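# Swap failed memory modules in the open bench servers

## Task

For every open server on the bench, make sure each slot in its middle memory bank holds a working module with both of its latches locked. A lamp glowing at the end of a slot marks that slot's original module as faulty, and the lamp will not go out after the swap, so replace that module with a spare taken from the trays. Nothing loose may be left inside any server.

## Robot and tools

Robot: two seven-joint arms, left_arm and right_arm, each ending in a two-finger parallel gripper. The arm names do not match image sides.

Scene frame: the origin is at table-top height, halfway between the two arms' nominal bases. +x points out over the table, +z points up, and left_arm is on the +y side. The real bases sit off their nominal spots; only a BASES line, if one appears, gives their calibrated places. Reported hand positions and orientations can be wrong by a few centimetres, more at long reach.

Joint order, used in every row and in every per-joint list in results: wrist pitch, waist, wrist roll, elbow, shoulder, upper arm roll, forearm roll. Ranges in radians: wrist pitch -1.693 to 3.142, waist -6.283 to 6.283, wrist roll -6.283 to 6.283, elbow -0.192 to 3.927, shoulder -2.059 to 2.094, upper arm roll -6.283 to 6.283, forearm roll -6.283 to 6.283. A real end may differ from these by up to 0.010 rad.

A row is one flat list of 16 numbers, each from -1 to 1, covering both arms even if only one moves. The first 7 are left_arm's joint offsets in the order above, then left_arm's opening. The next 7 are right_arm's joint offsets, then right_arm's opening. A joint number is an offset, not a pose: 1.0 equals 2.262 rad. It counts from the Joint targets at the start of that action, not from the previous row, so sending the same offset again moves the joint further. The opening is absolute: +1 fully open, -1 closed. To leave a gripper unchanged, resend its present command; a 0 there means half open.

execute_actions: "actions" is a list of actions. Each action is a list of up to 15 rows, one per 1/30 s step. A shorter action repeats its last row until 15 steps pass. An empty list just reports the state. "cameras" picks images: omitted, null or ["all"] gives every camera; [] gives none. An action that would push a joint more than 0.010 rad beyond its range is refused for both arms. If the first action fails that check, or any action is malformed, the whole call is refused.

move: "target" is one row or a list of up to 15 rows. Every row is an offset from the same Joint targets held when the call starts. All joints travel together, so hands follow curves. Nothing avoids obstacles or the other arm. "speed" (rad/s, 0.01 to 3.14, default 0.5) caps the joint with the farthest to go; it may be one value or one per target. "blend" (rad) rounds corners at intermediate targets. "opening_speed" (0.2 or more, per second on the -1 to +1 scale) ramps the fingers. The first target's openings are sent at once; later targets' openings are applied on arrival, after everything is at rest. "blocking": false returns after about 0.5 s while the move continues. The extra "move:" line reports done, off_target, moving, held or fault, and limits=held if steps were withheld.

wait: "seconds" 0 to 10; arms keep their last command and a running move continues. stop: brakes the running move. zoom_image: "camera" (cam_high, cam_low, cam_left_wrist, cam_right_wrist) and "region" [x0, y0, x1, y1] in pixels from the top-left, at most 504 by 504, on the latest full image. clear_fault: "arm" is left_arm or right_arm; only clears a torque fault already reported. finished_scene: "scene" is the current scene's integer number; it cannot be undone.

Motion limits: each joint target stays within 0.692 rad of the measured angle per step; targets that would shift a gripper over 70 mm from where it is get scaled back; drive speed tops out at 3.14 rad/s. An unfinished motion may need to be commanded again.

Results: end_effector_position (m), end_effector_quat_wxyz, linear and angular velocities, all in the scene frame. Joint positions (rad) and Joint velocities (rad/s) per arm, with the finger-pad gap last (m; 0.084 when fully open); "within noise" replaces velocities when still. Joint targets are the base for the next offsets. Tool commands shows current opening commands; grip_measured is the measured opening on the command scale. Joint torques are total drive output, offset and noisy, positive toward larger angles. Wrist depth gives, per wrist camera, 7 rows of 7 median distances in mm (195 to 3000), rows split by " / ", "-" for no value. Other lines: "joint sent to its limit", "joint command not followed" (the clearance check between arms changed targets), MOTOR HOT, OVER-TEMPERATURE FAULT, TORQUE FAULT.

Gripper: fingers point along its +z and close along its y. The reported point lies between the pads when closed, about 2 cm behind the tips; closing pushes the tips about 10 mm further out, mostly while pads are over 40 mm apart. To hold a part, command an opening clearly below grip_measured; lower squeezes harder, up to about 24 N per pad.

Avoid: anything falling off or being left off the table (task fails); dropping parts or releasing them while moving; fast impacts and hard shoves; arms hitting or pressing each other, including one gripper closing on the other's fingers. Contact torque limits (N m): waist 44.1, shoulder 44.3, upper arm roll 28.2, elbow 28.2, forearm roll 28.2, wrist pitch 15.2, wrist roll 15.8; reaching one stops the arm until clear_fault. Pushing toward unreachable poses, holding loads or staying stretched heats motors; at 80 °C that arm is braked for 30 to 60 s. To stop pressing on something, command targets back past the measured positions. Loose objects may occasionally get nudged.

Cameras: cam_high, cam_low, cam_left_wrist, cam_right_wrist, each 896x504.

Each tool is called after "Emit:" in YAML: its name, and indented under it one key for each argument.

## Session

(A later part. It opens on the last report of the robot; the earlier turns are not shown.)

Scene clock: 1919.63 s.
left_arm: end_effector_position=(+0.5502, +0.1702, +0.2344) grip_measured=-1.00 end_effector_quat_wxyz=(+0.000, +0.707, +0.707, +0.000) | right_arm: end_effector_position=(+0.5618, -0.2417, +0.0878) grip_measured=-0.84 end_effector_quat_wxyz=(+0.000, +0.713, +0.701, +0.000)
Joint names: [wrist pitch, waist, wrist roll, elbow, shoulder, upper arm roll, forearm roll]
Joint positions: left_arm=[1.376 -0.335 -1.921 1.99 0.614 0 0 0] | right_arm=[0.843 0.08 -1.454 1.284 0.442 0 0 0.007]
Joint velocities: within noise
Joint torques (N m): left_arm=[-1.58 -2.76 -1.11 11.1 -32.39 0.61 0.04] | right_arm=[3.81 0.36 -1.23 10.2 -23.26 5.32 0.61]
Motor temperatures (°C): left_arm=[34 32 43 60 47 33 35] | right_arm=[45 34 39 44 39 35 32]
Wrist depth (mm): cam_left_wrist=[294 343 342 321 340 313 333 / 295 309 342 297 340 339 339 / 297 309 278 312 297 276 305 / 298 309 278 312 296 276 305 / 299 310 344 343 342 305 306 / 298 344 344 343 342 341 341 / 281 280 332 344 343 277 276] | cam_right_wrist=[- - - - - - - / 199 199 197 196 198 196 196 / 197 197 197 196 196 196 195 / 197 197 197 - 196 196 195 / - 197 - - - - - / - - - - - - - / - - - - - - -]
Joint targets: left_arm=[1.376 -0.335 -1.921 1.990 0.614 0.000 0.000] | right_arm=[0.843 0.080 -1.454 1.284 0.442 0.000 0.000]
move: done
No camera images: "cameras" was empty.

Emit:
move:
  target: [0, 0, 0, 0, 0, 0, 0, -1, 0.000733, 0, 0, 0.002038, 0.001305, 0, 0, -1]
  speed: 0.02
  cameras: ["cam_right_wrist"]

Emit:
zoom_image:
  camera: "cam_right_wrist"
  region: [480, 340, 720, 504]

Scene clock: 1931.73 s.
left_arm: end_effector_position=(+0.5502, +0.1702, +0.2344) grip_measured=-1.00 end_effector_quat_wxyz=(+0.000, +0.707, +0.707, +0.000) | right_arm: end_effector_position=(+0.5628, -0.2416, +0.0877) grip_measured=-0.84 end_effector_quat_wxyz=(+0.000, +0.713, +0.701, +0.000)
Joint names: [wrist pitch, waist, wrist roll, elbow, shoulder, upper arm roll, forearm roll]
Joint positions: left_arm=[1.376 -0.335 -1.921 1.99 0.614 0 0 0] | right_arm=[0.844 0.08 -1.454 1.289 0.445 0 0 0.007]
Joint velocities: within noise
Joint torques (N m): left_arm=[-1.75 -2.37 -1.04 11.1 -32.21 0.85 -0.04] | right_arm=[-0.15 3.08 -1.07 15.57 -19.05 5.36 0.43]
Motor temperatures (°C): left_arm=[34 32 43 60 47 33 35] | right_arm=[43 34 39 44 38 35 32]
Wrist depth (mm): cam_left_wrist=[294 342 342 321 340 313 334 / 296 308 342 296 340 339 338 / 297 309 278 312 297 276 306 / 297 309 279 312 296 276 305 / 299 310 344 343 342 306 306 / 298 344 344 344 342 341 341 / 281 280 331 344 342 277 276] | cam_right_wrist=[- - - - - - - / 199 199 196 196 198 196 - / 197 197 197 196 196 195 - / 197 197 196 - 196 196 - / 197 197 - - 196 - - / - - - - - - - / - - - - - - -]
Joint targets: left_arm=[1.376 -0.335 -1.921 1.990 0.614 0.000 0.000] | right_arm=[0.844 0.080 -1.454 1.289 0.445 0.000 0.000]
move: done
Images, in order (width x height): cam_right_wrist 896x504.

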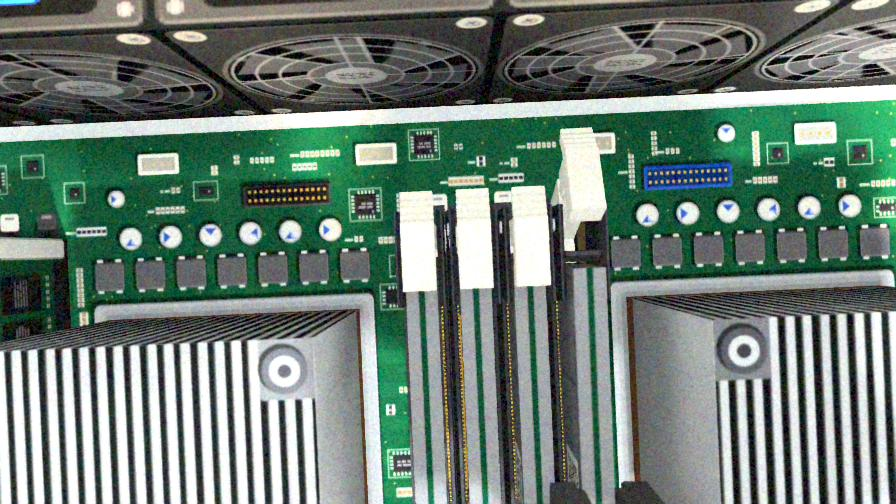

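Scaled by 2.100.

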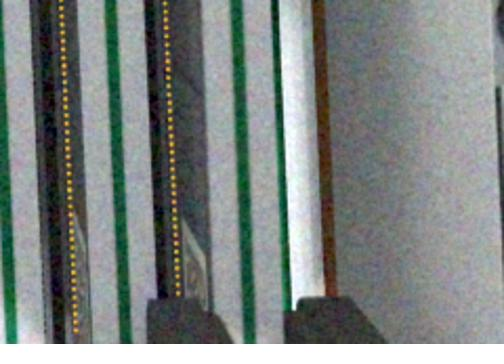

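Emit:
move:
  target: [0, 0, 0, 0, 0, 0, 0, -1, 0.03391, 0, 0, 0.012145, -0.021764, 0, 0, -1]
  speed: 0.05
  cameras: ["cam_right_wrist", "cam_low"]

Emit:
zoom_image:
  camera: "cam_low"
  region: [640, 120, 896, 300]

Scene clock: 1993.23 s.
left_arm: end_effector_position=(+0.5502, +0.1702, +0.2344) grip_measured=-1.00 end_effector_quat_wxyz=(+0.000, +0.707, +0.707, +0.000) | right_arm: end_effector_position=(+0.5629, -0.2416, +0.1200) grip_measured=-1.00 end_effector_quat_wxyz=(+0.000, +0.713, +0.701, +0.000)
Joint names: [wrist pitch, waist, wrist roll, elbow, shoulder, upper arm roll, forearm roll]
Joint positions: left_arm=[1.376 -0.335 -1.921 1.99 0.614 0 0 0] | right_arm=[0.921 0.08 -1.454 1.316 0.396 0 0 0]
Joint velocities: within noise
Joint torques (N m): left_arm=[-2.14 -1.93 -1.05 11.02 -31.76 1.24 -0.1] | right_arm=[-0.55 3.78 -0.88 22.42 -43.91 -3.6 0.49]
Motor temperatures (°C): left_arm=[34 32 43 60 47 33 35] | right_arm=[38 34 39 48 37 35 32]
Wrist depth (mm): cam_left_wrist=[294 343 342 321 340 313 334 / 295 308 342 297 340 339 338 / 297 309 278 311 296 276 305 / 297 309 278 312 297 276 305 / 299 309 343 342 341 306 306 / 298 345 344 343 342 341 340 / 281 280 331 343 343 277 276] | cam_right_wrist=[- - - - - - - / 205 212 221 227 230 227 227 / 229 229 229 228 228 227 227 / 223 229 228 - 228 227 227 / 208 229 228 - - - - / - - - - - - - / - - - - - - -]
Joint targets: left_arm=[1.376 -0.335 -1.921 1.990 0.614 0.000 0.000] | right_arm=[0.921 0.080 -1.454 1.316 0.396 0.000 0.000]
move: done
Images, in order (width x height): cam_low 896x504, cam_right_wrist 896x504.

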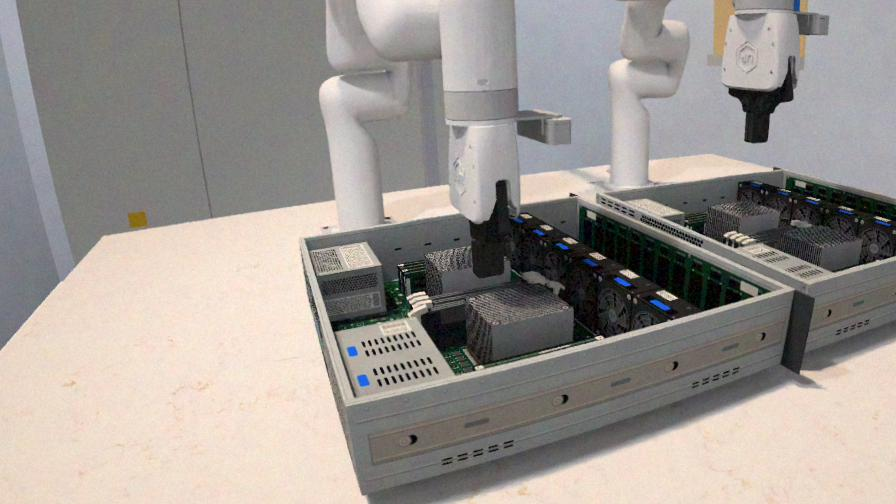

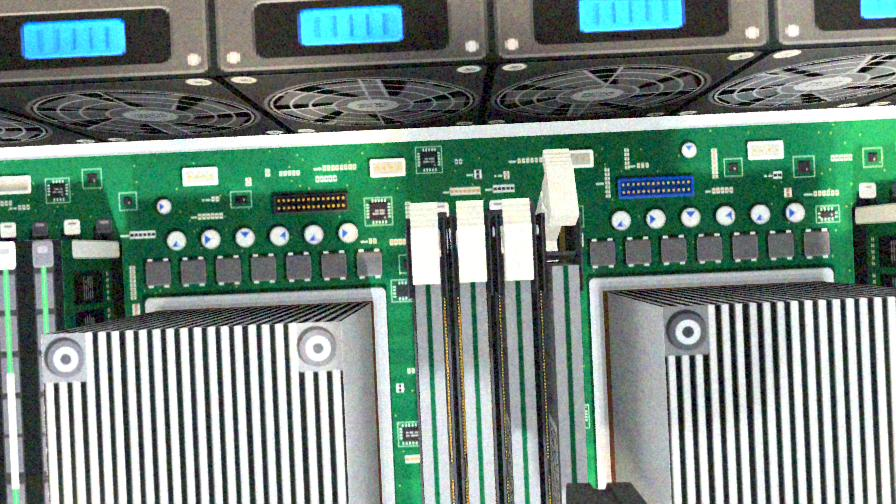

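Scaled by 1.969.

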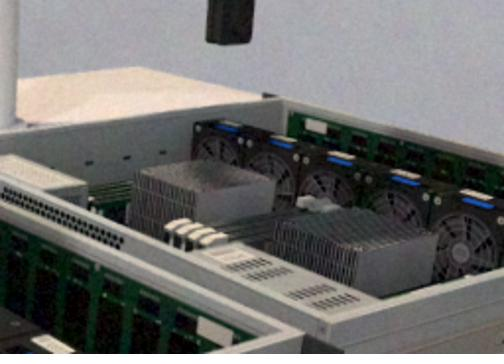

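Emit:
move:
  target: [0, 0, 0, 0, 0, 0, 0, -1, 0.12386, -0.050506, -0.057578, 0.058781, -0.065079, 0, 0, -1]
  speed: 0.4
  cameras: ["cam_right_wrist", "cam_high"]

Emit:
zoom_image:
  camera: "cam_right_wrist"
  region: [400, 50, 700, 450]

Scene clock: 2051.07 s.
left_arm: end_effector_position=(+0.5502, +0.1702, +0.2344) grip_measured=-1.00 end_effector_quat_wxyz=(+0.000, +0.707, +0.707, +0.000) | right_arm: end_effector_position=(+0.5550, -0.3049, +0.2350) grip_measured=-1.00 end_effector_quat_wxyz=(+0.000, +0.707, +0.707, +0.000)
Joint names: [wrist pitch, waist, wrist roll, elbow, shoulder, upper arm roll, forearm roll]
Joint positions: left_arm=[1.376 -0.335 -1.921 1.99 0.614 0 0 0] | right_arm=[1.201 -0.035 -1.584 1.449 0.248 0 0 0]
Joint velocities: within noise
Joint torques (N m): left_arm=[-2.06 -1.61 -0.92 11.01 -31.13 1.22 -0.19] | right_arm=[-0.63 -4.89 -2.08 24.05 -41.36 -2.18 0.48]
Motor temperatures (°C): left_arm=[35 32 43 61 47 33 35] | right_arm=[37 34 39 52 38 35 32]
Wrist depth (mm): cam_left_wrist=[294 343 342 321 340 313 334 / 295 309 342 296 341 339 339 / 297 309 278 312 296 276 305 / 298 309 278 312 297 276 305 / 299 309 343 343 341 306 306 / 298 344 344 343 342 341 340 / 281 280 331 344 343 277 276] | cam_right_wrist=[295 302 332 338 317 342 342 / 310 314 343 292 343 341 306 / 308 309 278 298 292 277 307 / 306 310 279 298 278 277 307 / 305 310 279 298 343 278 307 / 304 309 345 298 342 343 342 / 302 306 344 343 343 310 306]
Joint targets: left_arm=[1.376 -0.335 -1.921 1.990 0.614 0.000 0.000] | right_arm=[1.201 -0.035 -1.585 1.449 0.248 0.000 0.000]
move: done
Images, in order (width x height): cam_high 896x504, cam_right_wrist 896x504.

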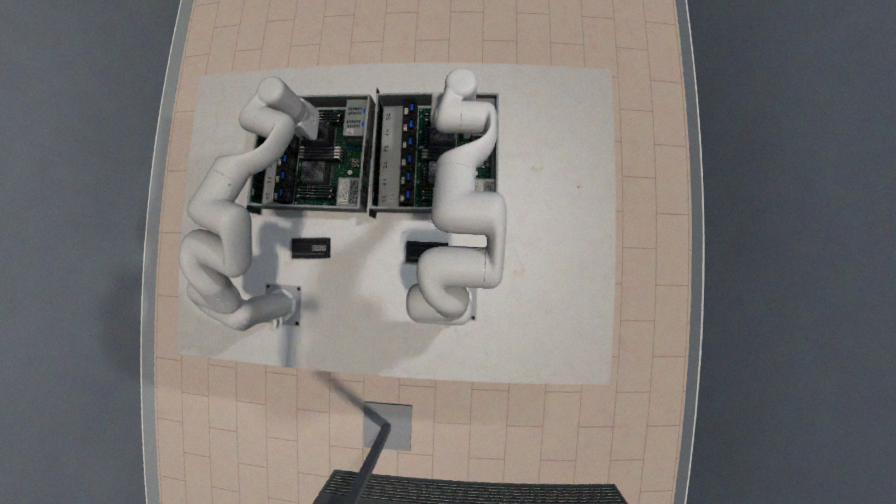

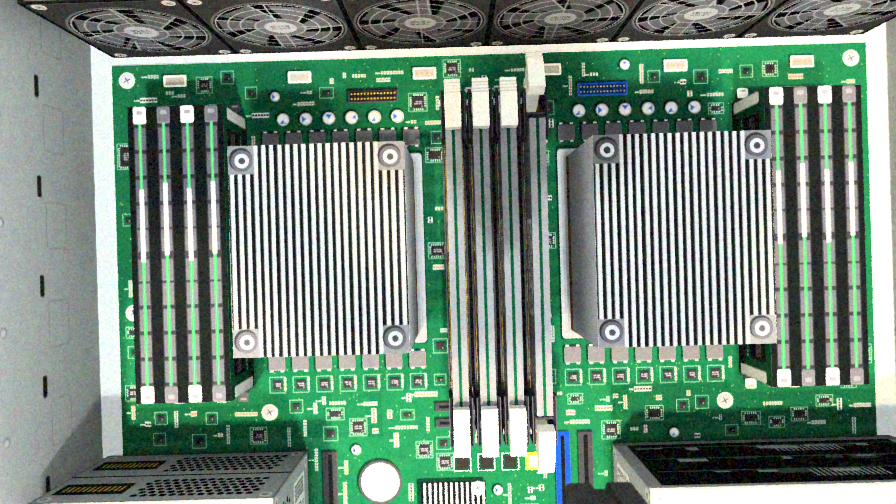

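Scaled by 1.260.

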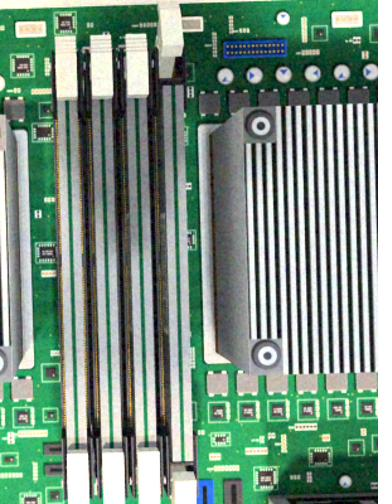

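Emit:
zoom_image:
  camera: "cam_right_wrist"
  region: [430, 40, 570, 145]

Emit:
zoom_image:
  camera: "cam_right_wrist"
  region: [440, 375, 580, 480]

Scaled by 3.600.

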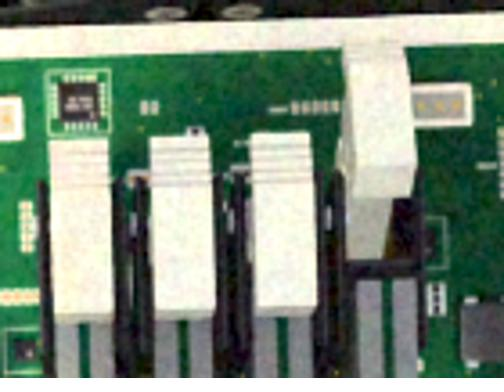

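Scaled by 3.600.

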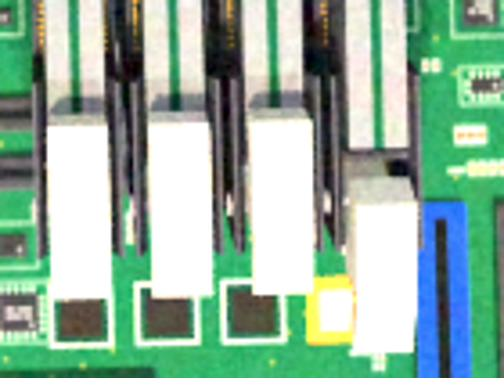

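Emit:
move:
  target:
    - [0, 0, 0, 0, 0, 0, 0, -1, -0.093636, 0.006467, 0.013539, -0.050892, 0.042744, 0, 0, -1]
    - [0, 0, 0, 0, 0, 0, 0, -1, -0.151277, 0.006467, 0.013539, -0.075474, 0.075806, 0, 0, -1]
  speed: [0.3, 0.08]
  cameras: ["cam_right_wrist", "cam_low"]

Emit:
zoom_image:
  camera: "cam_low"
  region: [690, 180, 850, 280]

Scene clock: 2271.23 s.
left_arm: end_effector_position=(+0.5502, +0.1702, +0.2344) grip_measured=-1.00 end_effector_quat_wxyz=(+0.000, +0.707, +0.707, +0.000) | right_arm: end_effector_position=(+0.5620, -0.2970, +0.0966) grip_measured=-1.00 end_effector_quat_wxyz=(+0.000, +0.713, +0.701, +0.000)
Joint names: [wrist pitch, waist, wrist roll, elbow, shoulder, upper arm roll, forearm roll]
Joint positions: left_arm=[1.376 -0.335 -1.921 1.99 0.614 0 0 0] | right_arm=[0.859 -0.02 -1.554 1.279 0.42 0 0 0]
Joint velocities: within noise
Joint torques (N m): left_arm=[-2.1 -1.14 -0.83 11.1 -30.64 1.56 -0.37] | right_arm=[-2.27 5.09 1.93 18.01 -30.77 2.85 0.56]
Motor temperatures (°C): left_arm=[35 32 43 61 48 33 35] | right_arm=[36 34 40 54 38 35 32]
Wrist depth (mm): cam_left_wrist=[294 343 342 321 340 313 334 / 295 309 343 297 340 339 338 / 297 309 278 312 296 276 305 / 297 309 278 312 296 276 305 / 299 310 343 343 341 306 306 / 298 345 344 344 341 341 340 / 281 280 331 343 342 277 276] | cam_right_wrist=[206 205 205 - 204 204 204 / - - - - - - - / - - - - - - - / - - - - - - - / - - - - - - - / - - - - - - - / - - 205 - - 204 204]
Joint targets: left_arm=[1.376 -0.335 -1.921 1.990 0.614 0.000 0.000] | right_arm=[0.859 -0.020 -1.554 1.278 0.420 0.000 0.000]
move: done
Images, in order (width x height): cam_low 896x504, cam_right_wrist 896x504.

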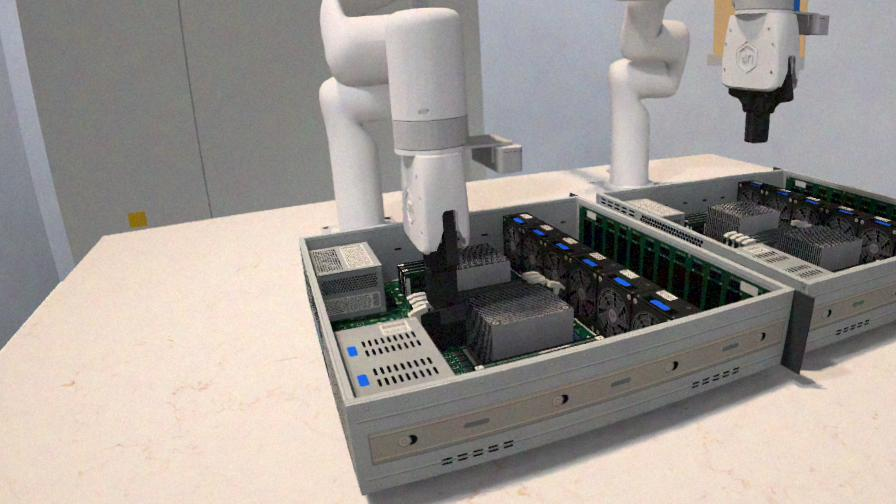

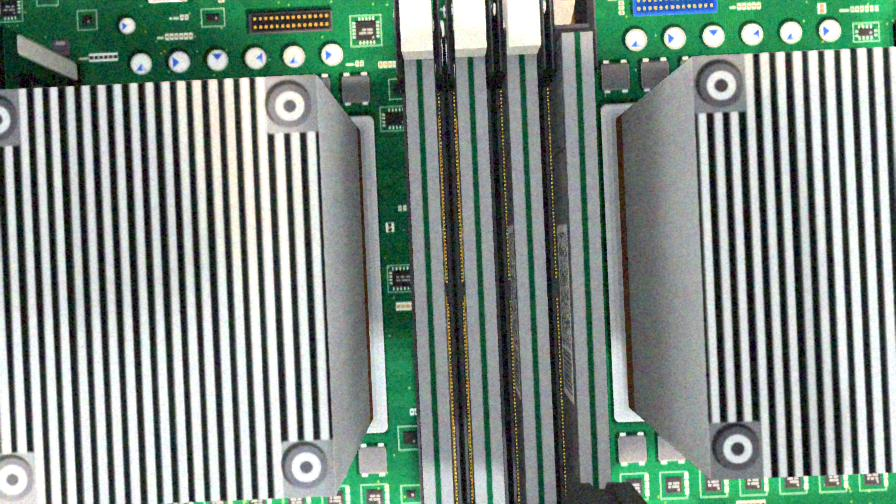

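Scaled by 3.150.

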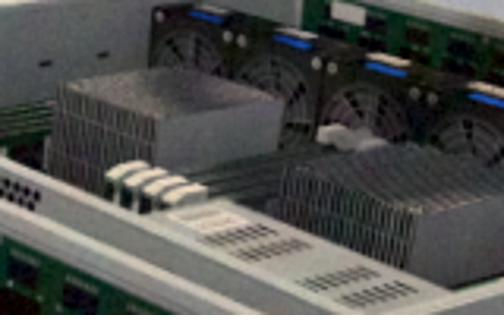

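Emit:
zoom_image:
  camera: "cam_low"
  region: [395, 265, 515, 355]

Scaled by 4.200.

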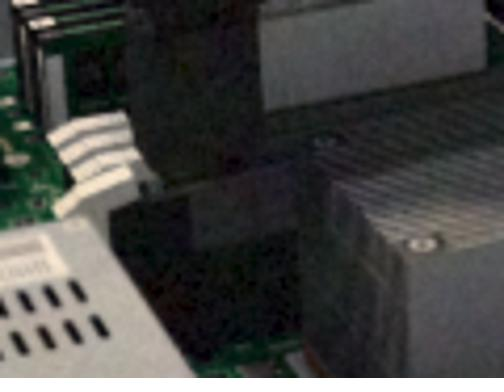

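Emit:
move:
  target: [0, 0, 0, 0, 0, 0, 0, -1, 0, -0.002397, -0.002397, 0, 0, 0, 0, -1]
  speed: 0.03
  cameras: []

Emit:
move:
  target: [0, 0, 0, 0, 0, 0, 0, -1, 0, -0.002397, -0.002397, 0, 0, 0, 0, -1]
  speed: 0.03
  cameras: ["cam_low"]

Emit:
zoom_image:
  camera: "cam_low"
  region: [395, 265, 515, 355]

Scene clock: 2289.73 s.
left_arm: end_effector_position=(+0.5502, +0.1702, +0.2344) grip_measured=-1.00 end_effector_quat_wxyz=(+0.000, +0.707, +0.707, +0.000) | right_arm: end_effector_position=(+0.5620, -0.2999, +0.0965) grip_measured=-1.00 end_effector_quat_wxyz=(+0.000, +0.713, +0.701, +0.000)
Joint names: [wrist pitch, waist, wrist roll, elbow, shoulder, upper arm roll, forearm roll]
Joint positions: left_arm=[1.376 -0.335 -1.921 1.99 0.614 0 0 0] | right_arm=[0.859 -0.025 -1.559 1.278 0.42 0 0 0]
Joint velocities: within noise
Joint torques (N m): left_arm=[-2.11 -1 -0.7 11.02 -30.19 1.74 -0.42] | right_arm=[-2.22 -5.52 -2.07 18.93 -30.32 1.49 0.72]
Motor temperatures (°C): left_arm=[35 32 43 61 48 33 35] | right_arm=[37 34 40 52 38 34 32]
Wrist depth (mm): cam_left_wrist=[294 342 342 321 340 313 334 / 295 309 342 296 340 339 339 / 297 309 278 312 297 276 305 / 298 310 278 312 296 276 305 / 299 310 344 343 342 306 306 / 298 345 344 344 342 341 340 / 281 280 331 343 343 277 276] | cam_right_wrist=[206 205 205 - - 204 203 / - - - - - - - / - - - - - - - / - - - - - - - / - - - - - - - / - - - - - - - / - 206 205 - 204 204 204]
Joint targets: left_arm=[1.376 -0.335 -1.921 1.990 0.614 0.000 0.000] | right_arm=[0.859 -0.025 -1.559 1.278 0.420 0.000 0.000]
move: done
No camera images: "cameras" was empty.

Scene clock: 2290.43 s.
left_arm: end_effector_position=(+0.5502, +0.1702, +0.2344) grip_measured=-1.00 end_effector_quat_wxyz=(+0.000, +0.707, +0.707, +0.000) | right_arm: end_effector_position=(+0.5620, -0.3029, +0.0965) grip_measured=-1.00 end_effector_quat_wxyz=(+0.000, +0.713, +0.701, +0.000)
Joint names: [wrist pitch, waist, wrist roll, elbow, shoulder, upper arm roll, forearm roll]
Joint positions: left_arm=[1.376 -0.335 -1.921 1.99 0.614 0 0 0] | right_arm=[0.859 -0.031 -1.565 1.278 0.42 0 0 0]
Joint velocities: within noise
Joint torques (N m): left_arm=[-2.08 -0.92 -0.72 11.17 -30.04 1.79 -0.33] | right_arm=[-2.04 -6.52 -2.12 19.19 -30.33 1.27 0.61]
Motor temperatures (°C): left_arm=[35 32 43 61 48 33 35] | right_arm=[37 34 40 52 38 34 32]
Wrist depth (mm): cam_left_wrist=[294 343 342 321 340 313 334 / 295 309 342 297 340 339 338 / 297 309 278 312 297 275 305 / 297 309 278 312 297 276 305 / 299 309 344 343 341 306 306 / 298 345 344 343 342 341 340 / 281 280 331 343 343 277 276] | cam_right_wrist=[206 205 205 - - 204 204 / - - - - - - - / - - - - - - - / - - - - - - - / - - - - - - - / - - - - - - - / - 206 205 - 204 204 204]
Joint targets: left_arm=[1.376 -0.335 -1.921 1.990 0.614 0.000 0.000] | right_arm=[0.859 -0.031 -1.565 1.278 0.420 0.000 0.000]
move: done
Images, in order (width x height): cam_low 896x504.

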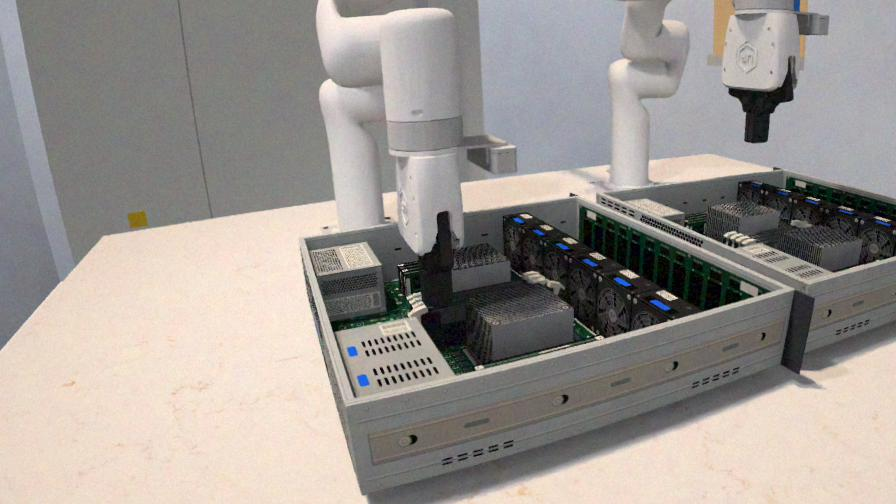

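Scaled by 4.200.

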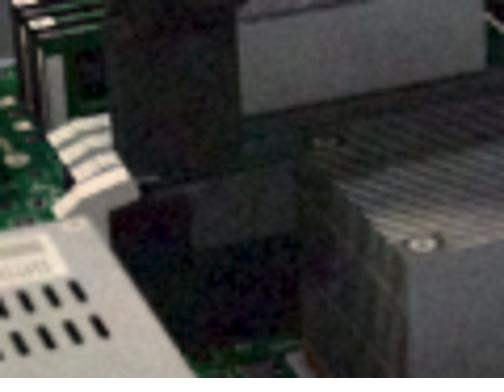

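Emit:
move:
  target: [0, 0, 0, 0, 0, 0, 0, -1, 0, -0.002397, -0.002397, 0, 0, 0, 0, -1]
  speed: 0.03
  cameras: []

Emit:
move:
  target: [0, 0, 0, 0, 0, 0, 0, -1, 0, -0.002397, -0.002397, 0, 0, 0, 0, -1]
  speed: 0.03
  cameras: ["cam_low"]

Emit:
zoom_image:
  camera: "cam_low"
  region: [395, 265, 515, 355]

Scene clock: 2300.30 s.
left_arm: end_effector_position=(+0.5502, +0.1702, +0.2344) grip_measured=-1.00 end_effector_quat_wxyz=(+0.000, +0.707, +0.707, +0.000) | right_arm: end_effector_position=(+0.5620, -0.3059, +0.0965) grip_measured=-1.00 end_effector_quat_wxyz=(+0.000, +0.713, +0.701, +0.000)
Joint names: [wrist pitch, waist, wrist roll, elbow, shoulder, upper arm roll, forearm roll]
Joint positions: left_arm=[1.376 -0.335 -1.921 1.99 0.614 0 0 0] | right_arm=[0.859 -0.036 -1.57 1.278 0.42 0 0 0]
Joint velocities: within noise
Joint torques (N m): left_arm=[-2.12 -0.44 -0.69 11.04 -29.64 1.72 -0.36] | right_arm=[-1.69 -8.53 -2.15 20.21 -30.65 0.07 0.5]
Motor temperatures (°C): left_arm=[35 32 43 61 48 33 35] | right_arm=[37 34 40 52 38 34 32]
Wrist depth (mm): cam_left_wrist=[294 343 342 321 340 313 334 / 296 309 342 296 340 339 338 / 297 309 278 312 296 276 305 / 298 310 278 312 296 276 305 / 299 310 343 343 342 306 306 / 298 344 344 344 341 341 341 / 281 280 331 344 343 277 276] | cam_right_wrist=[206 205 205 - - 204 - / - - - - - - - / - - - - - - - / - - - - - - - / - - - - - - - / - - - - - - - / - 205 205 - 204 204 203]
Joint targets: left_arm=[1.376 -0.335 -1.921 1.990 0.614 0.000 0.000] | right_arm=[0.859 -0.036 -1.570 1.278 0.420 0.000 0.000]
move: done
No camera images: "cameras" was empty.

Scene clock: 2301.00 s.
left_arm: end_effector_position=(+0.5502, +0.1702, +0.2344) grip_measured=-1.00 end_effector_quat_wxyz=(+0.000, +0.707, +0.707, +0.000) | right_arm: end_effector_position=(+0.5619, -0.3089, +0.0965) grip_measured=-1.00 end_effector_quat_wxyz=(+0.000, +0.713, +0.701, +0.000)
Joint names: [wrist pitch, waist, wrist roll, elbow, shoulder, upper arm roll, forearm roll]
Joint positions: left_arm=[1.376 -0.335 -1.921 1.99 0.614 0 0 0] | right_arm=[0.859 -0.041 -1.575 1.278 0.42 0 0 0]
Joint velocities: within noise
Joint torques (N m): left_arm=[-2.07 -0.53 -0.7 11.12 -29.68 1.67 -0.42] | right_arm=[-1.61 -5.89 -2.21 20.32 -30.91 -0.21 0.58]
Motor temperatures (°C): left_arm=[35 32 43 61 48 33 35] | right_arm=[37 34 40 52 38 34 32]
Wrist depth (mm): cam_left_wrist=[294 343 342 321 340 313 334 / 295 308 342 296 340 340 338 / 297 309 278 312 296 276 305 / 298 309 278 312 297 276 305 / 299 310 343 343 341 306 306 / 298 345 344 344 342 341 341 / 281 280 331 343 342 277 276] | cam_right_wrist=[206 205 205 - - - - / - - - - - - - / - - - - - - - / - - - - - - - / - - - - - - - / - - - - - - - / 206 205 205 - 204 204 204]
Joint targets: left_arm=[1.376 -0.335 -1.921 1.990 0.614 0.000 0.000] | right_arm=[0.859 -0.042 -1.576 1.278 0.420 0.000 0.000]
move: done
Images, in order (width x height): cam_low 896x504.

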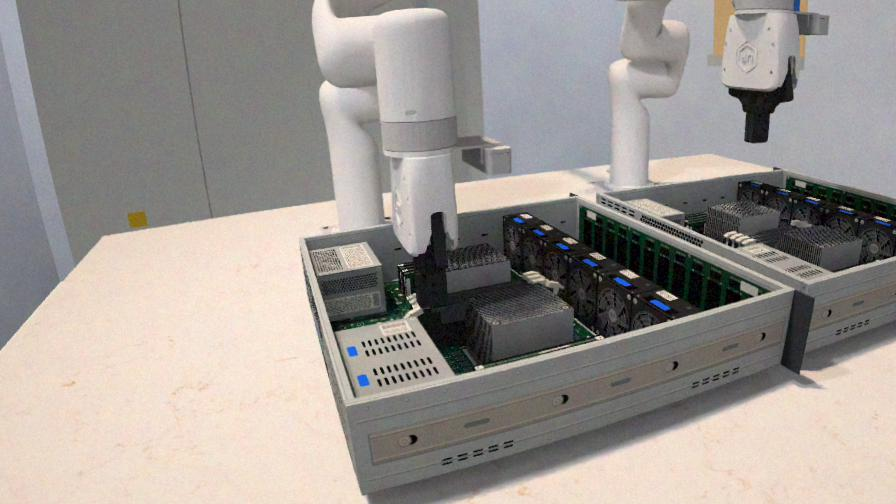

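Scaled by 4.200.

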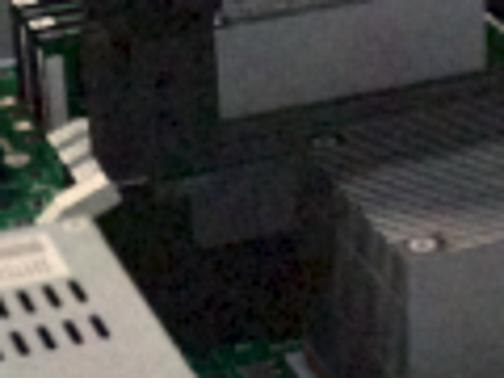

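Emit:
move:
  target: [0, 0, 0, 0, 0, 0, 0, -1, 0.000515, -0.002397, -0.002397, 0.00016, -0.00036, 0, 0, -1]
  speed: 0.03
  cameras: []

Emit:
move:
  target: [0, 0, 0, 0, 0, 0, 0, -1, 0.000515, -0.001598, -0.001598, 0.00016, -0.00036, 0, 0, -1]
  speed: 0.03
  cameras: ["cam_low"]

Emit:
zoom_image:
  camera: "cam_low"
  region: [395, 265, 515, 355]

Scene clock: 2310.67 s.
left_arm: end_effector_position=(+0.5502, +0.1702, +0.2344) grip_measured=-1.00 end_effector_quat_wxyz=(+0.000, +0.707, +0.707, +0.000) | right_arm: end_effector_position=(+0.5618, -0.3119, +0.0970) grip_measured=-1.00 end_effector_quat_wxyz=(+0.000, +0.713, +0.701, +0.000)
Joint names: [wrist pitch, waist, wrist roll, elbow, shoulder, upper arm roll, forearm roll]
Joint positions: left_arm=[1.376 -0.335 -1.921 1.99 0.614 0 0 0] | right_arm=[0.86 -0.047 -1.581 1.279 0.419 0 0 0]
Joint velocities: within noise
Joint torques (N m): left_arm=[-2.08 -0.23 -0.61 11.01 -29.31 1.82 -0.46] | right_arm=[-0.61 -4.48 -1.98 22.22 -43.85 -1.55 0.47]
Motor temperatures (°C): left_arm=[35 32 43 61 48 33 35] | right_arm=[37 34 40 52 38 34 32]
Wrist depth (mm): cam_left_wrist=[294 343 342 321 340 313 334 / 295 309 342 297 340 339 338 / 297 309 278 312 296 276 305 / 298 309 278 312 296 276 305 / 299 310 343 342 341 306 305 / 298 345 344 344 342 341 340 / 281 281 331 344 342 277 276] | cam_right_wrist=[- 206 205 - - - - / - - - - - - - / - - - - - - - / - - - - - - - / - - - - - - - / - - - - 205 205 204 / 206 206 206 - 205 204 204]
Joint targets: left_arm=[1.376 -0.335 -1.921 1.990 0.614 0.000 0.000] | right_arm=[0.860 -0.047 -1.581 1.279 0.419 0.000 0.000]
move: done
No camera images: "cameras" was empty.

Scene clock: 2311.37 s.
left_arm: end_effector_position=(+0.5502, +0.1702, +0.2344) grip_measured=-1.00 end_effector_quat_wxyz=(+0.000, +0.707, +0.707, +0.000) | right_arm: end_effector_position=(+0.5618, -0.3139, +0.0975) grip_measured=-1.00 end_effector_quat_wxyz=(+0.000, +0.713, +0.701, +0.000)
Joint names: [wrist pitch, waist, wrist roll, elbow, shoulder, upper arm roll, forearm roll]
Joint positions: left_arm=[1.376 -0.335 -1.921 1.99 0.614 0 0 0] | right_arm=[0.861 -0.051 -1.585 1.279 0.418 0 0 0]
Joint velocities: within noise
Joint torques (N m): left_arm=[-2.19 -0.22 -0.62 11.07 -29.19 1.76 -0.44] | right_arm=[-0.51 -5.24 -2.01 22.12 -43.89 -1.74 0.57]
Motor temperatures (°C): left_arm=[35 32 43 61 48 33 35] | right_arm=[37 34 40 52 38 34 32]
Wrist depth (mm): cam_left_wrist=[294 343 342 321 340 313 334 / 295 309 342 296 340 339 339 / 297 309 278 312 296 276 305 / 298 310 278 312 297 276 305 / 299 309 343 343 342 306 306 / 298 345 344 344 342 342 340 / 281 280 331 344 343 277 276] | cam_right_wrist=[- - - - - - - / - - - - - - - / - - - - - - - / - - - - - - - / - - - - - - - / - - - - 205 205 204 / 207 206 206 - 205 205 205]
Joint targets: left_arm=[1.376 -0.335 -1.921 1.990 0.614 0.000 0.000] | right_arm=[0.861 -0.051 -1.585 1.279 0.418 0.000 0.000]
move: done
Images, in order (width x height): cam_low 896x504.

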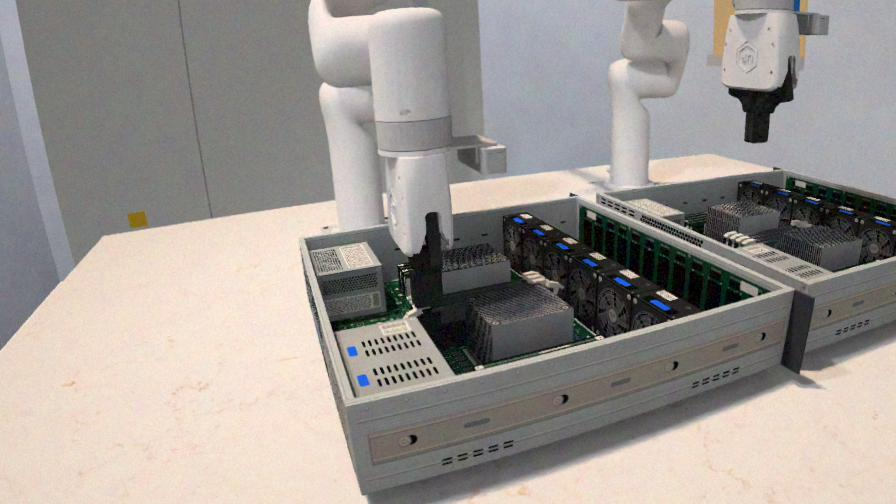

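Scaled by 4.200.

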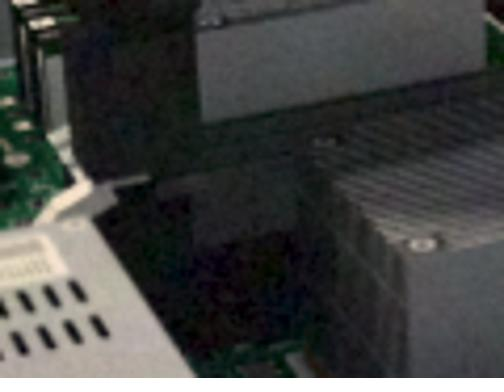

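Emit:
move:
  target:
    - [0, 0, 0, 0, 0, 0, 0, -1, 0, 0.002397, 0.002397, 0, 0, 0, 0, -1]
    - [0, 0, 0, 0, 0, 0, 0, -1, 0.150247, 0.007116, 0.000044, 0.075151, -0.075086, 0, 0, -1]
  speed: [0.05, 0.4]
  cameras: ["cam_right_wrist"]

Emit:
zoom_image:
  camera: "cam_right_wrist"
  region: [440, 375, 580, 480]

Emit:
zoom_image:
  camera: "cam_right_wrist"
  region: [430, 40, 570, 145]

Scene clock: 2330.87 s.
left_arm: end_effector_position=(+0.5502, +0.1702, +0.2344) grip_measured=-1.00 end_effector_quat_wxyz=(+0.000, +0.707, +0.707, +0.000) | right_arm: end_effector_position=(+0.5550, -0.3050, +0.2350) grip_measured=-1.00 end_effector_quat_wxyz=(+0.000, +0.707, +0.707, +0.000)
Joint names: [wrist pitch, waist, wrist roll, elbow, shoulder, upper arm roll, forearm roll]
Joint positions: left_arm=[1.376 -0.335 -1.921 1.99 0.614 0 0 0] | right_arm=[1.201 -0.035 -1.585 1.449 0.248 0 0 0]
Joint velocities: within noise
Joint torques (N m): left_arm=[-2.1 0.13 -0.62 11 -28.83 1.72 -0.61] | right_arm=[-0.63 4.97 -2.15 24.02 -40.52 -3.25 0.54]
Motor temperatures (°C): left_arm=[35 32 43 61 48 33 35] | right_arm=[36 34 40 53 38 34 32]
Wrist depth (mm): cam_left_wrist=[294 343 342 321 340 313 334 / 296 308 342 296 340 340 338 / 297 309 278 312 297 276 305 / 298 309 278 312 297 276 305 / 299 310 344 343 341 306 306 / 297 345 344 343 342 341 341 / 281 280 331 344 342 277 276] | cam_right_wrist=[295 302 333 339 317 342 341 / 310 313 344 293 342 342 307 / 308 309 278 299 292 277 308 / 306 309 278 298 278 277 307 / 305 310 279 298 343 277 307 / 304 310 344 298 343 342 342 / 302 306 344 343 344 310 305]
Joint targets: left_arm=[1.376 -0.335 -1.921 1.990 0.614 0.000 0.000] | right_arm=[1.201 -0.035 -1.585 1.449 0.248 0.000 0.000]
move: done
Images, in order (width x height): cam_right_wrist 896x504.

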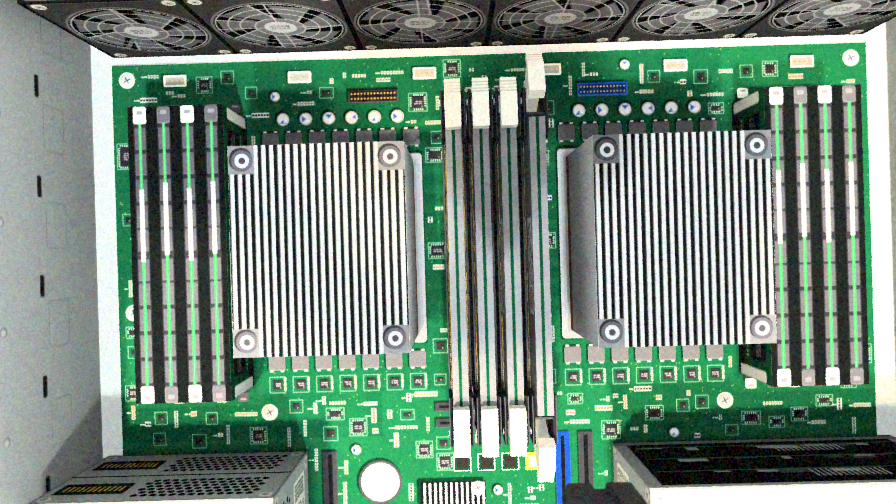

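Scaled by 3.600.

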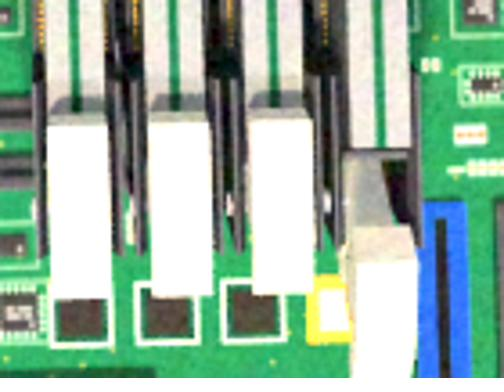

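Scaled by 3.600.

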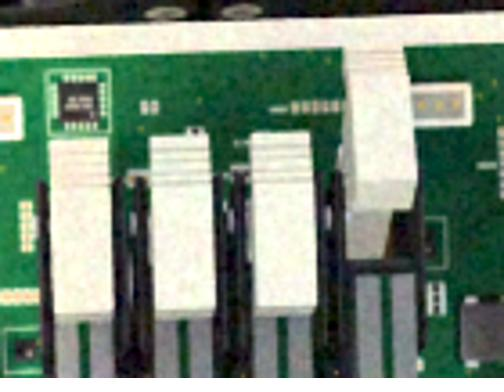

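Emit:
move:
  target:
    - [0, 0, 0, 0, 0, 0, 0, -1, -0.091011, 0.050185, 0.057256, -0.043115, 0.047897, 0, 0, -0.70]
    - [0, 0, 0, 0, 0, 0, 0, -1, -0.144892, 0.050185, 0.057256, -0.066507, 0.078386, 0, 0, -0.70]
  speed: [0.35, 0.12]
  cameras: ["cam_right_wrist"]

Emit:
zoom_image:
  camera: "cam_right_wrist"
  region: [480, 340, 720, 504]

Scene clock: 2368.63 s.
left_arm: end_effector_position=(+0.5502, +0.1702, +0.2344) grip_measured=-1.00 end_effector_quat_wxyz=(+0.000, +0.707, +0.707, +0.000) | right_arm: end_effector_position=(+0.5631, -0.2420, +0.1001) grip_measured=-0.72 end_effector_quat_wxyz=(+0.000, +0.713, +0.701, +0.000)
Joint names: [wrist pitch, waist, wrist roll, elbow, shoulder, upper arm roll, forearm roll]
Joint positions: left_arm=[1.376 -0.335 -1.921 1.99 0.614 0 0 0] | right_arm=[0.874 0.079 -1.455 1.299 0.426 0 0 0.012]
Joint velocities: within noise
Joint torques (N m): left_arm=[-2.1 0.47 -0.43 10.99 -28.88 1.77 -0.8] | right_arm=[-2.49 5.34 1.97 17.79 -29.94 0.91 0.6]
Motor temperatures (°C): left_arm=[35 32 43 62 48 33 35] | right_arm=[36 34 40 54 38 35 32]
Wrist depth (mm): cam_left_wrist=[294 343 342 321 340 313 334 / 295 309 342 297 340 339 339 / 297 309 278 312 296 276 305 / 298 309 278 312 296 276 305 / 299 310 343 343 341 305 306 / 298 345 344 344 342 341 341 / 281 280 331 344 342 277 276] | cam_right_wrist=[- - - - - - - / 207 211 211 208 208 209 207 / 209 209 208 208 208 208 207 / 209 209 209 - 208 208 207 / 208 209 - - - - - / - - - - - - - / - - - - - - -]
Joint targets: left_arm=[1.376 -0.335 -1.921 1.990 0.614 0.000 0.000] | right_arm=[0.874 0.079 -1.455 1.299 0.426 0.000 0.000]
move: done
Images, in order (width x height): cam_right_wrist 896x504.

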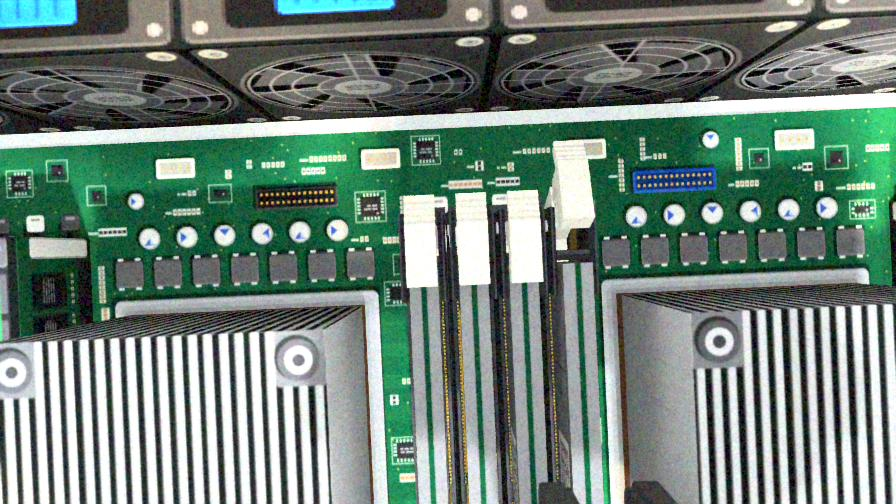

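Scaled by 2.100.

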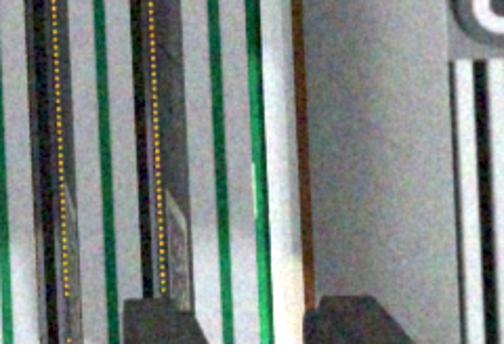

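Emit:
move:
  target: [0, 0, 0, 0, 0, 0, 0, -1, -0.013115, 0, 0, -0.004194, 0.008921, 0, 0, -0.70]
  speed: 0.05
  cameras: []

Emit:
move:
  target: [0, 0, 0, 0, 0, 0, 0, -1, -0.000573, 0, 0, -0.000183, 0.000389, 0, 0, -0.70]
  speed: 0.02
  cameras: []

Emit:
move:
  target: [0, 0, 0, 0, 0, 0, 0, -1, -0.000573, 0, 0, -0.000183, 0.000389, 0, 0, -0.70]
  speed: 0.02
  cameras: ["cam_right_wrist"]

Scene clock: 2428.47 s.
left_arm: end_effector_position=(+0.5502, +0.1702, +0.2344) grip_measured=-1.00 end_effector_quat_wxyz=(+0.000, +0.707, +0.707, +0.000) | right_arm: end_effector_position=(+0.5632, -0.2420, +0.0877) grip_measured=-0.72 end_effector_quat_wxyz=(+0.000, +0.713, +0.701, +0.000)
Joint names: [wrist pitch, waist, wrist roll, elbow, shoulder, upper arm roll, forearm roll]
Joint positions: left_arm=[1.376 -0.335 -1.921 1.99 0.614 0 0 0] | right_arm=[0.844 0.079 -1.455 1.289 0.445 0 0 0.012]
Joint velocities: within noise
Joint torques (N m): left_arm=[-2.15 0.91 -0.37 11.11 -28.77 1.64 -0.7] | right_arm=[-2 4.86 1.76 12.59 -19.52 2.95 0.58]
Motor temperatures (°C): left_arm=[35 32 43 62 48 33 35] | right_arm=[37 34 40 51 37 34 32]
Wrist depth (mm): cam_left_wrist=[294 343 342 321 340 313 334 / 295 308 342 297 340 339 339 / 297 309 278 311 296 276 305 / 298 309 278 312 297 276 305 / 299 310 343 343 342 305 306 / 297 344 344 344 342 341 340 / 281 280 331 344 342 277 276] | cam_right_wrist=[- - - - - - - / 199 199 196 197 198 196 - / 197 197 196 196 196 196 - / 197 197 196 - 196 195 - / 197 197 - - 196 - - / - - - - - - - / - - - - - - -]
Joint targets: left_arm=[1.376 -0.335 -1.921 1.990 0.614 0.000 0.000] | right_arm=[0.844 0.079 -1.455 1.289 0.446 0.000 0.000]
move: done
No camera images: "cameras" was empty.

Scene clock: 2429.17 s.
left_arm: end_effector_position=(+0.5502, +0.1702, +0.2344) grip_measured=-1.00 end_effector_quat_wxyz=(+0.000, +0.707, +0.707, +0.000) | right_arm: end_effector_position=(+0.5631, -0.2420, +0.0870) grip_measured=-0.72 end_effector_quat_wxyz=(+0.000, +0.713, +0.701, +0.000)
Joint names: [wrist pitch, waist, wrist roll, elbow, shoulder, upper arm roll, forearm roll]
Joint positions: left_arm=[1.376 -0.335 -1.921 1.99 0.614 0 0 0] | right_arm=[0.843 0.079 -1.455 1.289 0.446 0 0 0.012]
Joint velocities: within noise
Joint torques (N m): left_arm=[-2.04 0.91 -0.34 11 -29.04 1.63 -0.74] | right_arm=[-2.55 4.52 1.74 4.12 -1.71 2.94 0.55]
Motor temperatures (°C): left_arm=[35 32 43 62 48 33 35] | right_arm=[37 34 40 51 37 34 32]
Wrist depth (mm): cam_left_wrist=[294 343 342 321 341 313 334 / 295 308 343 297 340 339 339 / 296 308 278 312 296 276 305 / 298 309 278 312 296 276 305 / 299 310 344 343 342 306 306 / 298 345 344 343 342 341 340 / 281 280 331 343 342 277 276] | cam_right_wrist=[- - - - - - - / 199 199 196 197 198 196 - / 197 197 196 196 196 195 - / 197 197 196 - 196 196 - / 197 197 - - 196 - - / - - - - - - - / - - - - - - -]
Joint targets: left_arm=[1.376 -0.335 -1.921 1.990 0.614 0.000 0.000] | right_arm=[0.843 0.079 -1.455 1.289 0.447 0.000 0.000]
move: done
No camera images: "cameras" was empty.

Scene clock: 2429.87 s.
left_arm: end_effector_position=(+0.5502, +0.1702, +0.2344) grip_measured=-1.00 end_effector_quat_wxyz=(+0.000, +0.707, +0.707, +0.000) | right_arm: end_effector_position=(+0.5632, -0.2420, +0.0867) grip_measured=-0.72 end_effector_quat_wxyz=(+0.000, +0.713, +0.701, +0.000)
Joint names: [wrist pitch, waist, wrist roll, elbow, shoulder, upper arm roll, forearm roll]
Joint positions: left_arm=[1.376 -0.335 -1.921 1.99 0.614 0 0 0] | right_arm=[0.841 0.079 -1.455 1.288 0.447 0 0 0.012]
Joint velocities: within noise
Joint torques (N m): left_arm=[-2.15 0.92 -0.36 10.98 -29.14 1.56 -0.78] | right_arm=[-4.25 4.48 1.73 0.06 5.1 2.91 0.54]
Motor temperatures (°C): left_arm=[35 32 43 62 48 33 35] | right_arm=[37 34 40 50 37 34 32]
Wrist depth (mm): cam_left_wrist=[294 343 341 321 340 313 334 / 295 308 342 296 340 339 339 / 296 309 278 311 296 276 305 / 298 309 278 312 297 276 305 / 299 310 343 343 342 306 305 / 298 345 344 343 342 341 340 / 281 280 331 344 342 277 276] | cam_right_wrist=[- - - - - - - / 199 198 196 197 198 196 - / 197 197 196 196 196 196 - / 197 196 197 - 196 196 - / 197 196 - - - - - / - - - - - - - / - - - - - - -]
Joint targets: left_arm=[1.376 -0.335 -1.921 1.990 0.614 0.000 0.000] | right_arm=[0.841 0.079 -1.455 1.288 0.448 0.000 0.000]
move: done
Images, in order (width x height): cam_right_wrist 896x504.

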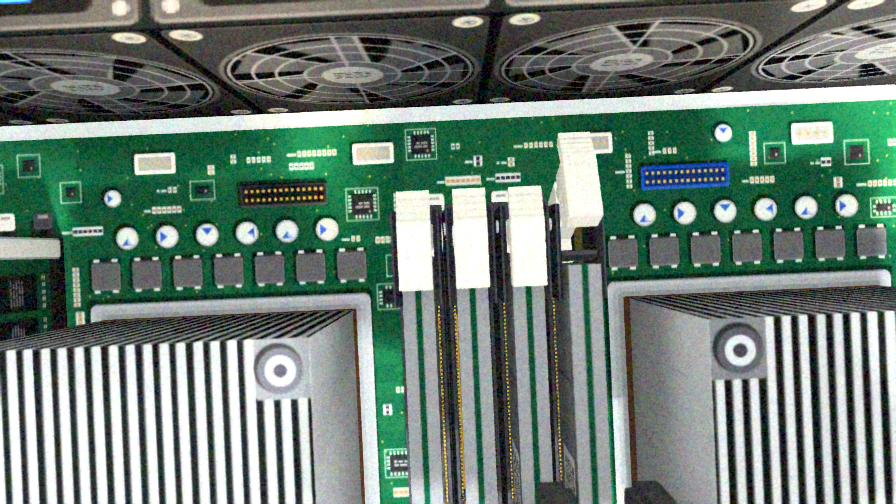

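Emit:
execute_actions:
  actions: []
  cameras: ["cam_right_wrist"]

Scene clock: 2472.73 s.
left_arm: end_effector_position=(+0.5502, +0.1702, +0.2344) grip_measured=-1.00 end_effector_quat_wxyz=(+0.000, +0.707, +0.707, +0.000) | right_arm: end_effector_position=(+0.5632, -0.2420, +0.0867) grip_measured=-0.72 end_effector_quat_wxyz=(+0.000, +0.713, +0.701, +0.000)
Joint names: [wrist pitch, waist, wrist roll, elbow, shoulder, upper arm roll, forearm roll]
Joint positions: left_arm=[1.376 -0.335 -1.921 1.99 0.614 0 0 0] | right_arm=[0.841 0.079 -1.455 1.288 0.447 0 0 0.012]
Joint velocities: within noise
Joint torques (N m): left_arm=[-2.11 0.99 -0.26 11.03 -28.89 1.65 -0.77] | right_arm=[-2.28 4.29 1.64 3.11 5.18 2.89 0.62]
Motor temperatures (°C): left_arm=[35 32 43 62 48 33 35] | right_arm=[37 34 40 45 36 34 32]
Wrist depth (mm): cam_left_wrist=[294 343 341 321 339 313 334 / 295 308 342 296 340 339 339 / 296 309 278 312 296 276 305 / 298 309 278 312 297 276 305 / 299 310 343 343 342 306 306 / 297 344 344 343 342 341 341 / 280 280 331 344 343 277 276] | cam_right_wrist=[- - - - - - - / 199 199 196 197 198 196 - / 197 196 196 196 196 195 - / 197 196 196 - 196 196 195 / 197 197 - - - - - / - - - - - - - / - - - - - - -]
Joint targets: left_arm=[1.376 -0.335 -1.921 1.990 0.614 0.000 0.000] | right_arm=[0.841 0.079 -1.455 1.288 0.448 0.000 0.000]
Tool commands: left_gripper/opening=-1.0 right_gripper/opening=-0.7
Images, in order (width x height): cam_right_wrist 896x504.

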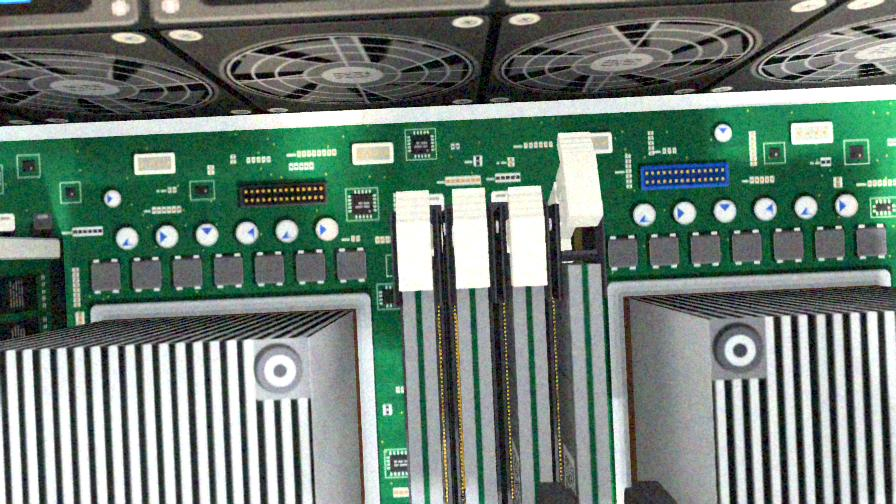

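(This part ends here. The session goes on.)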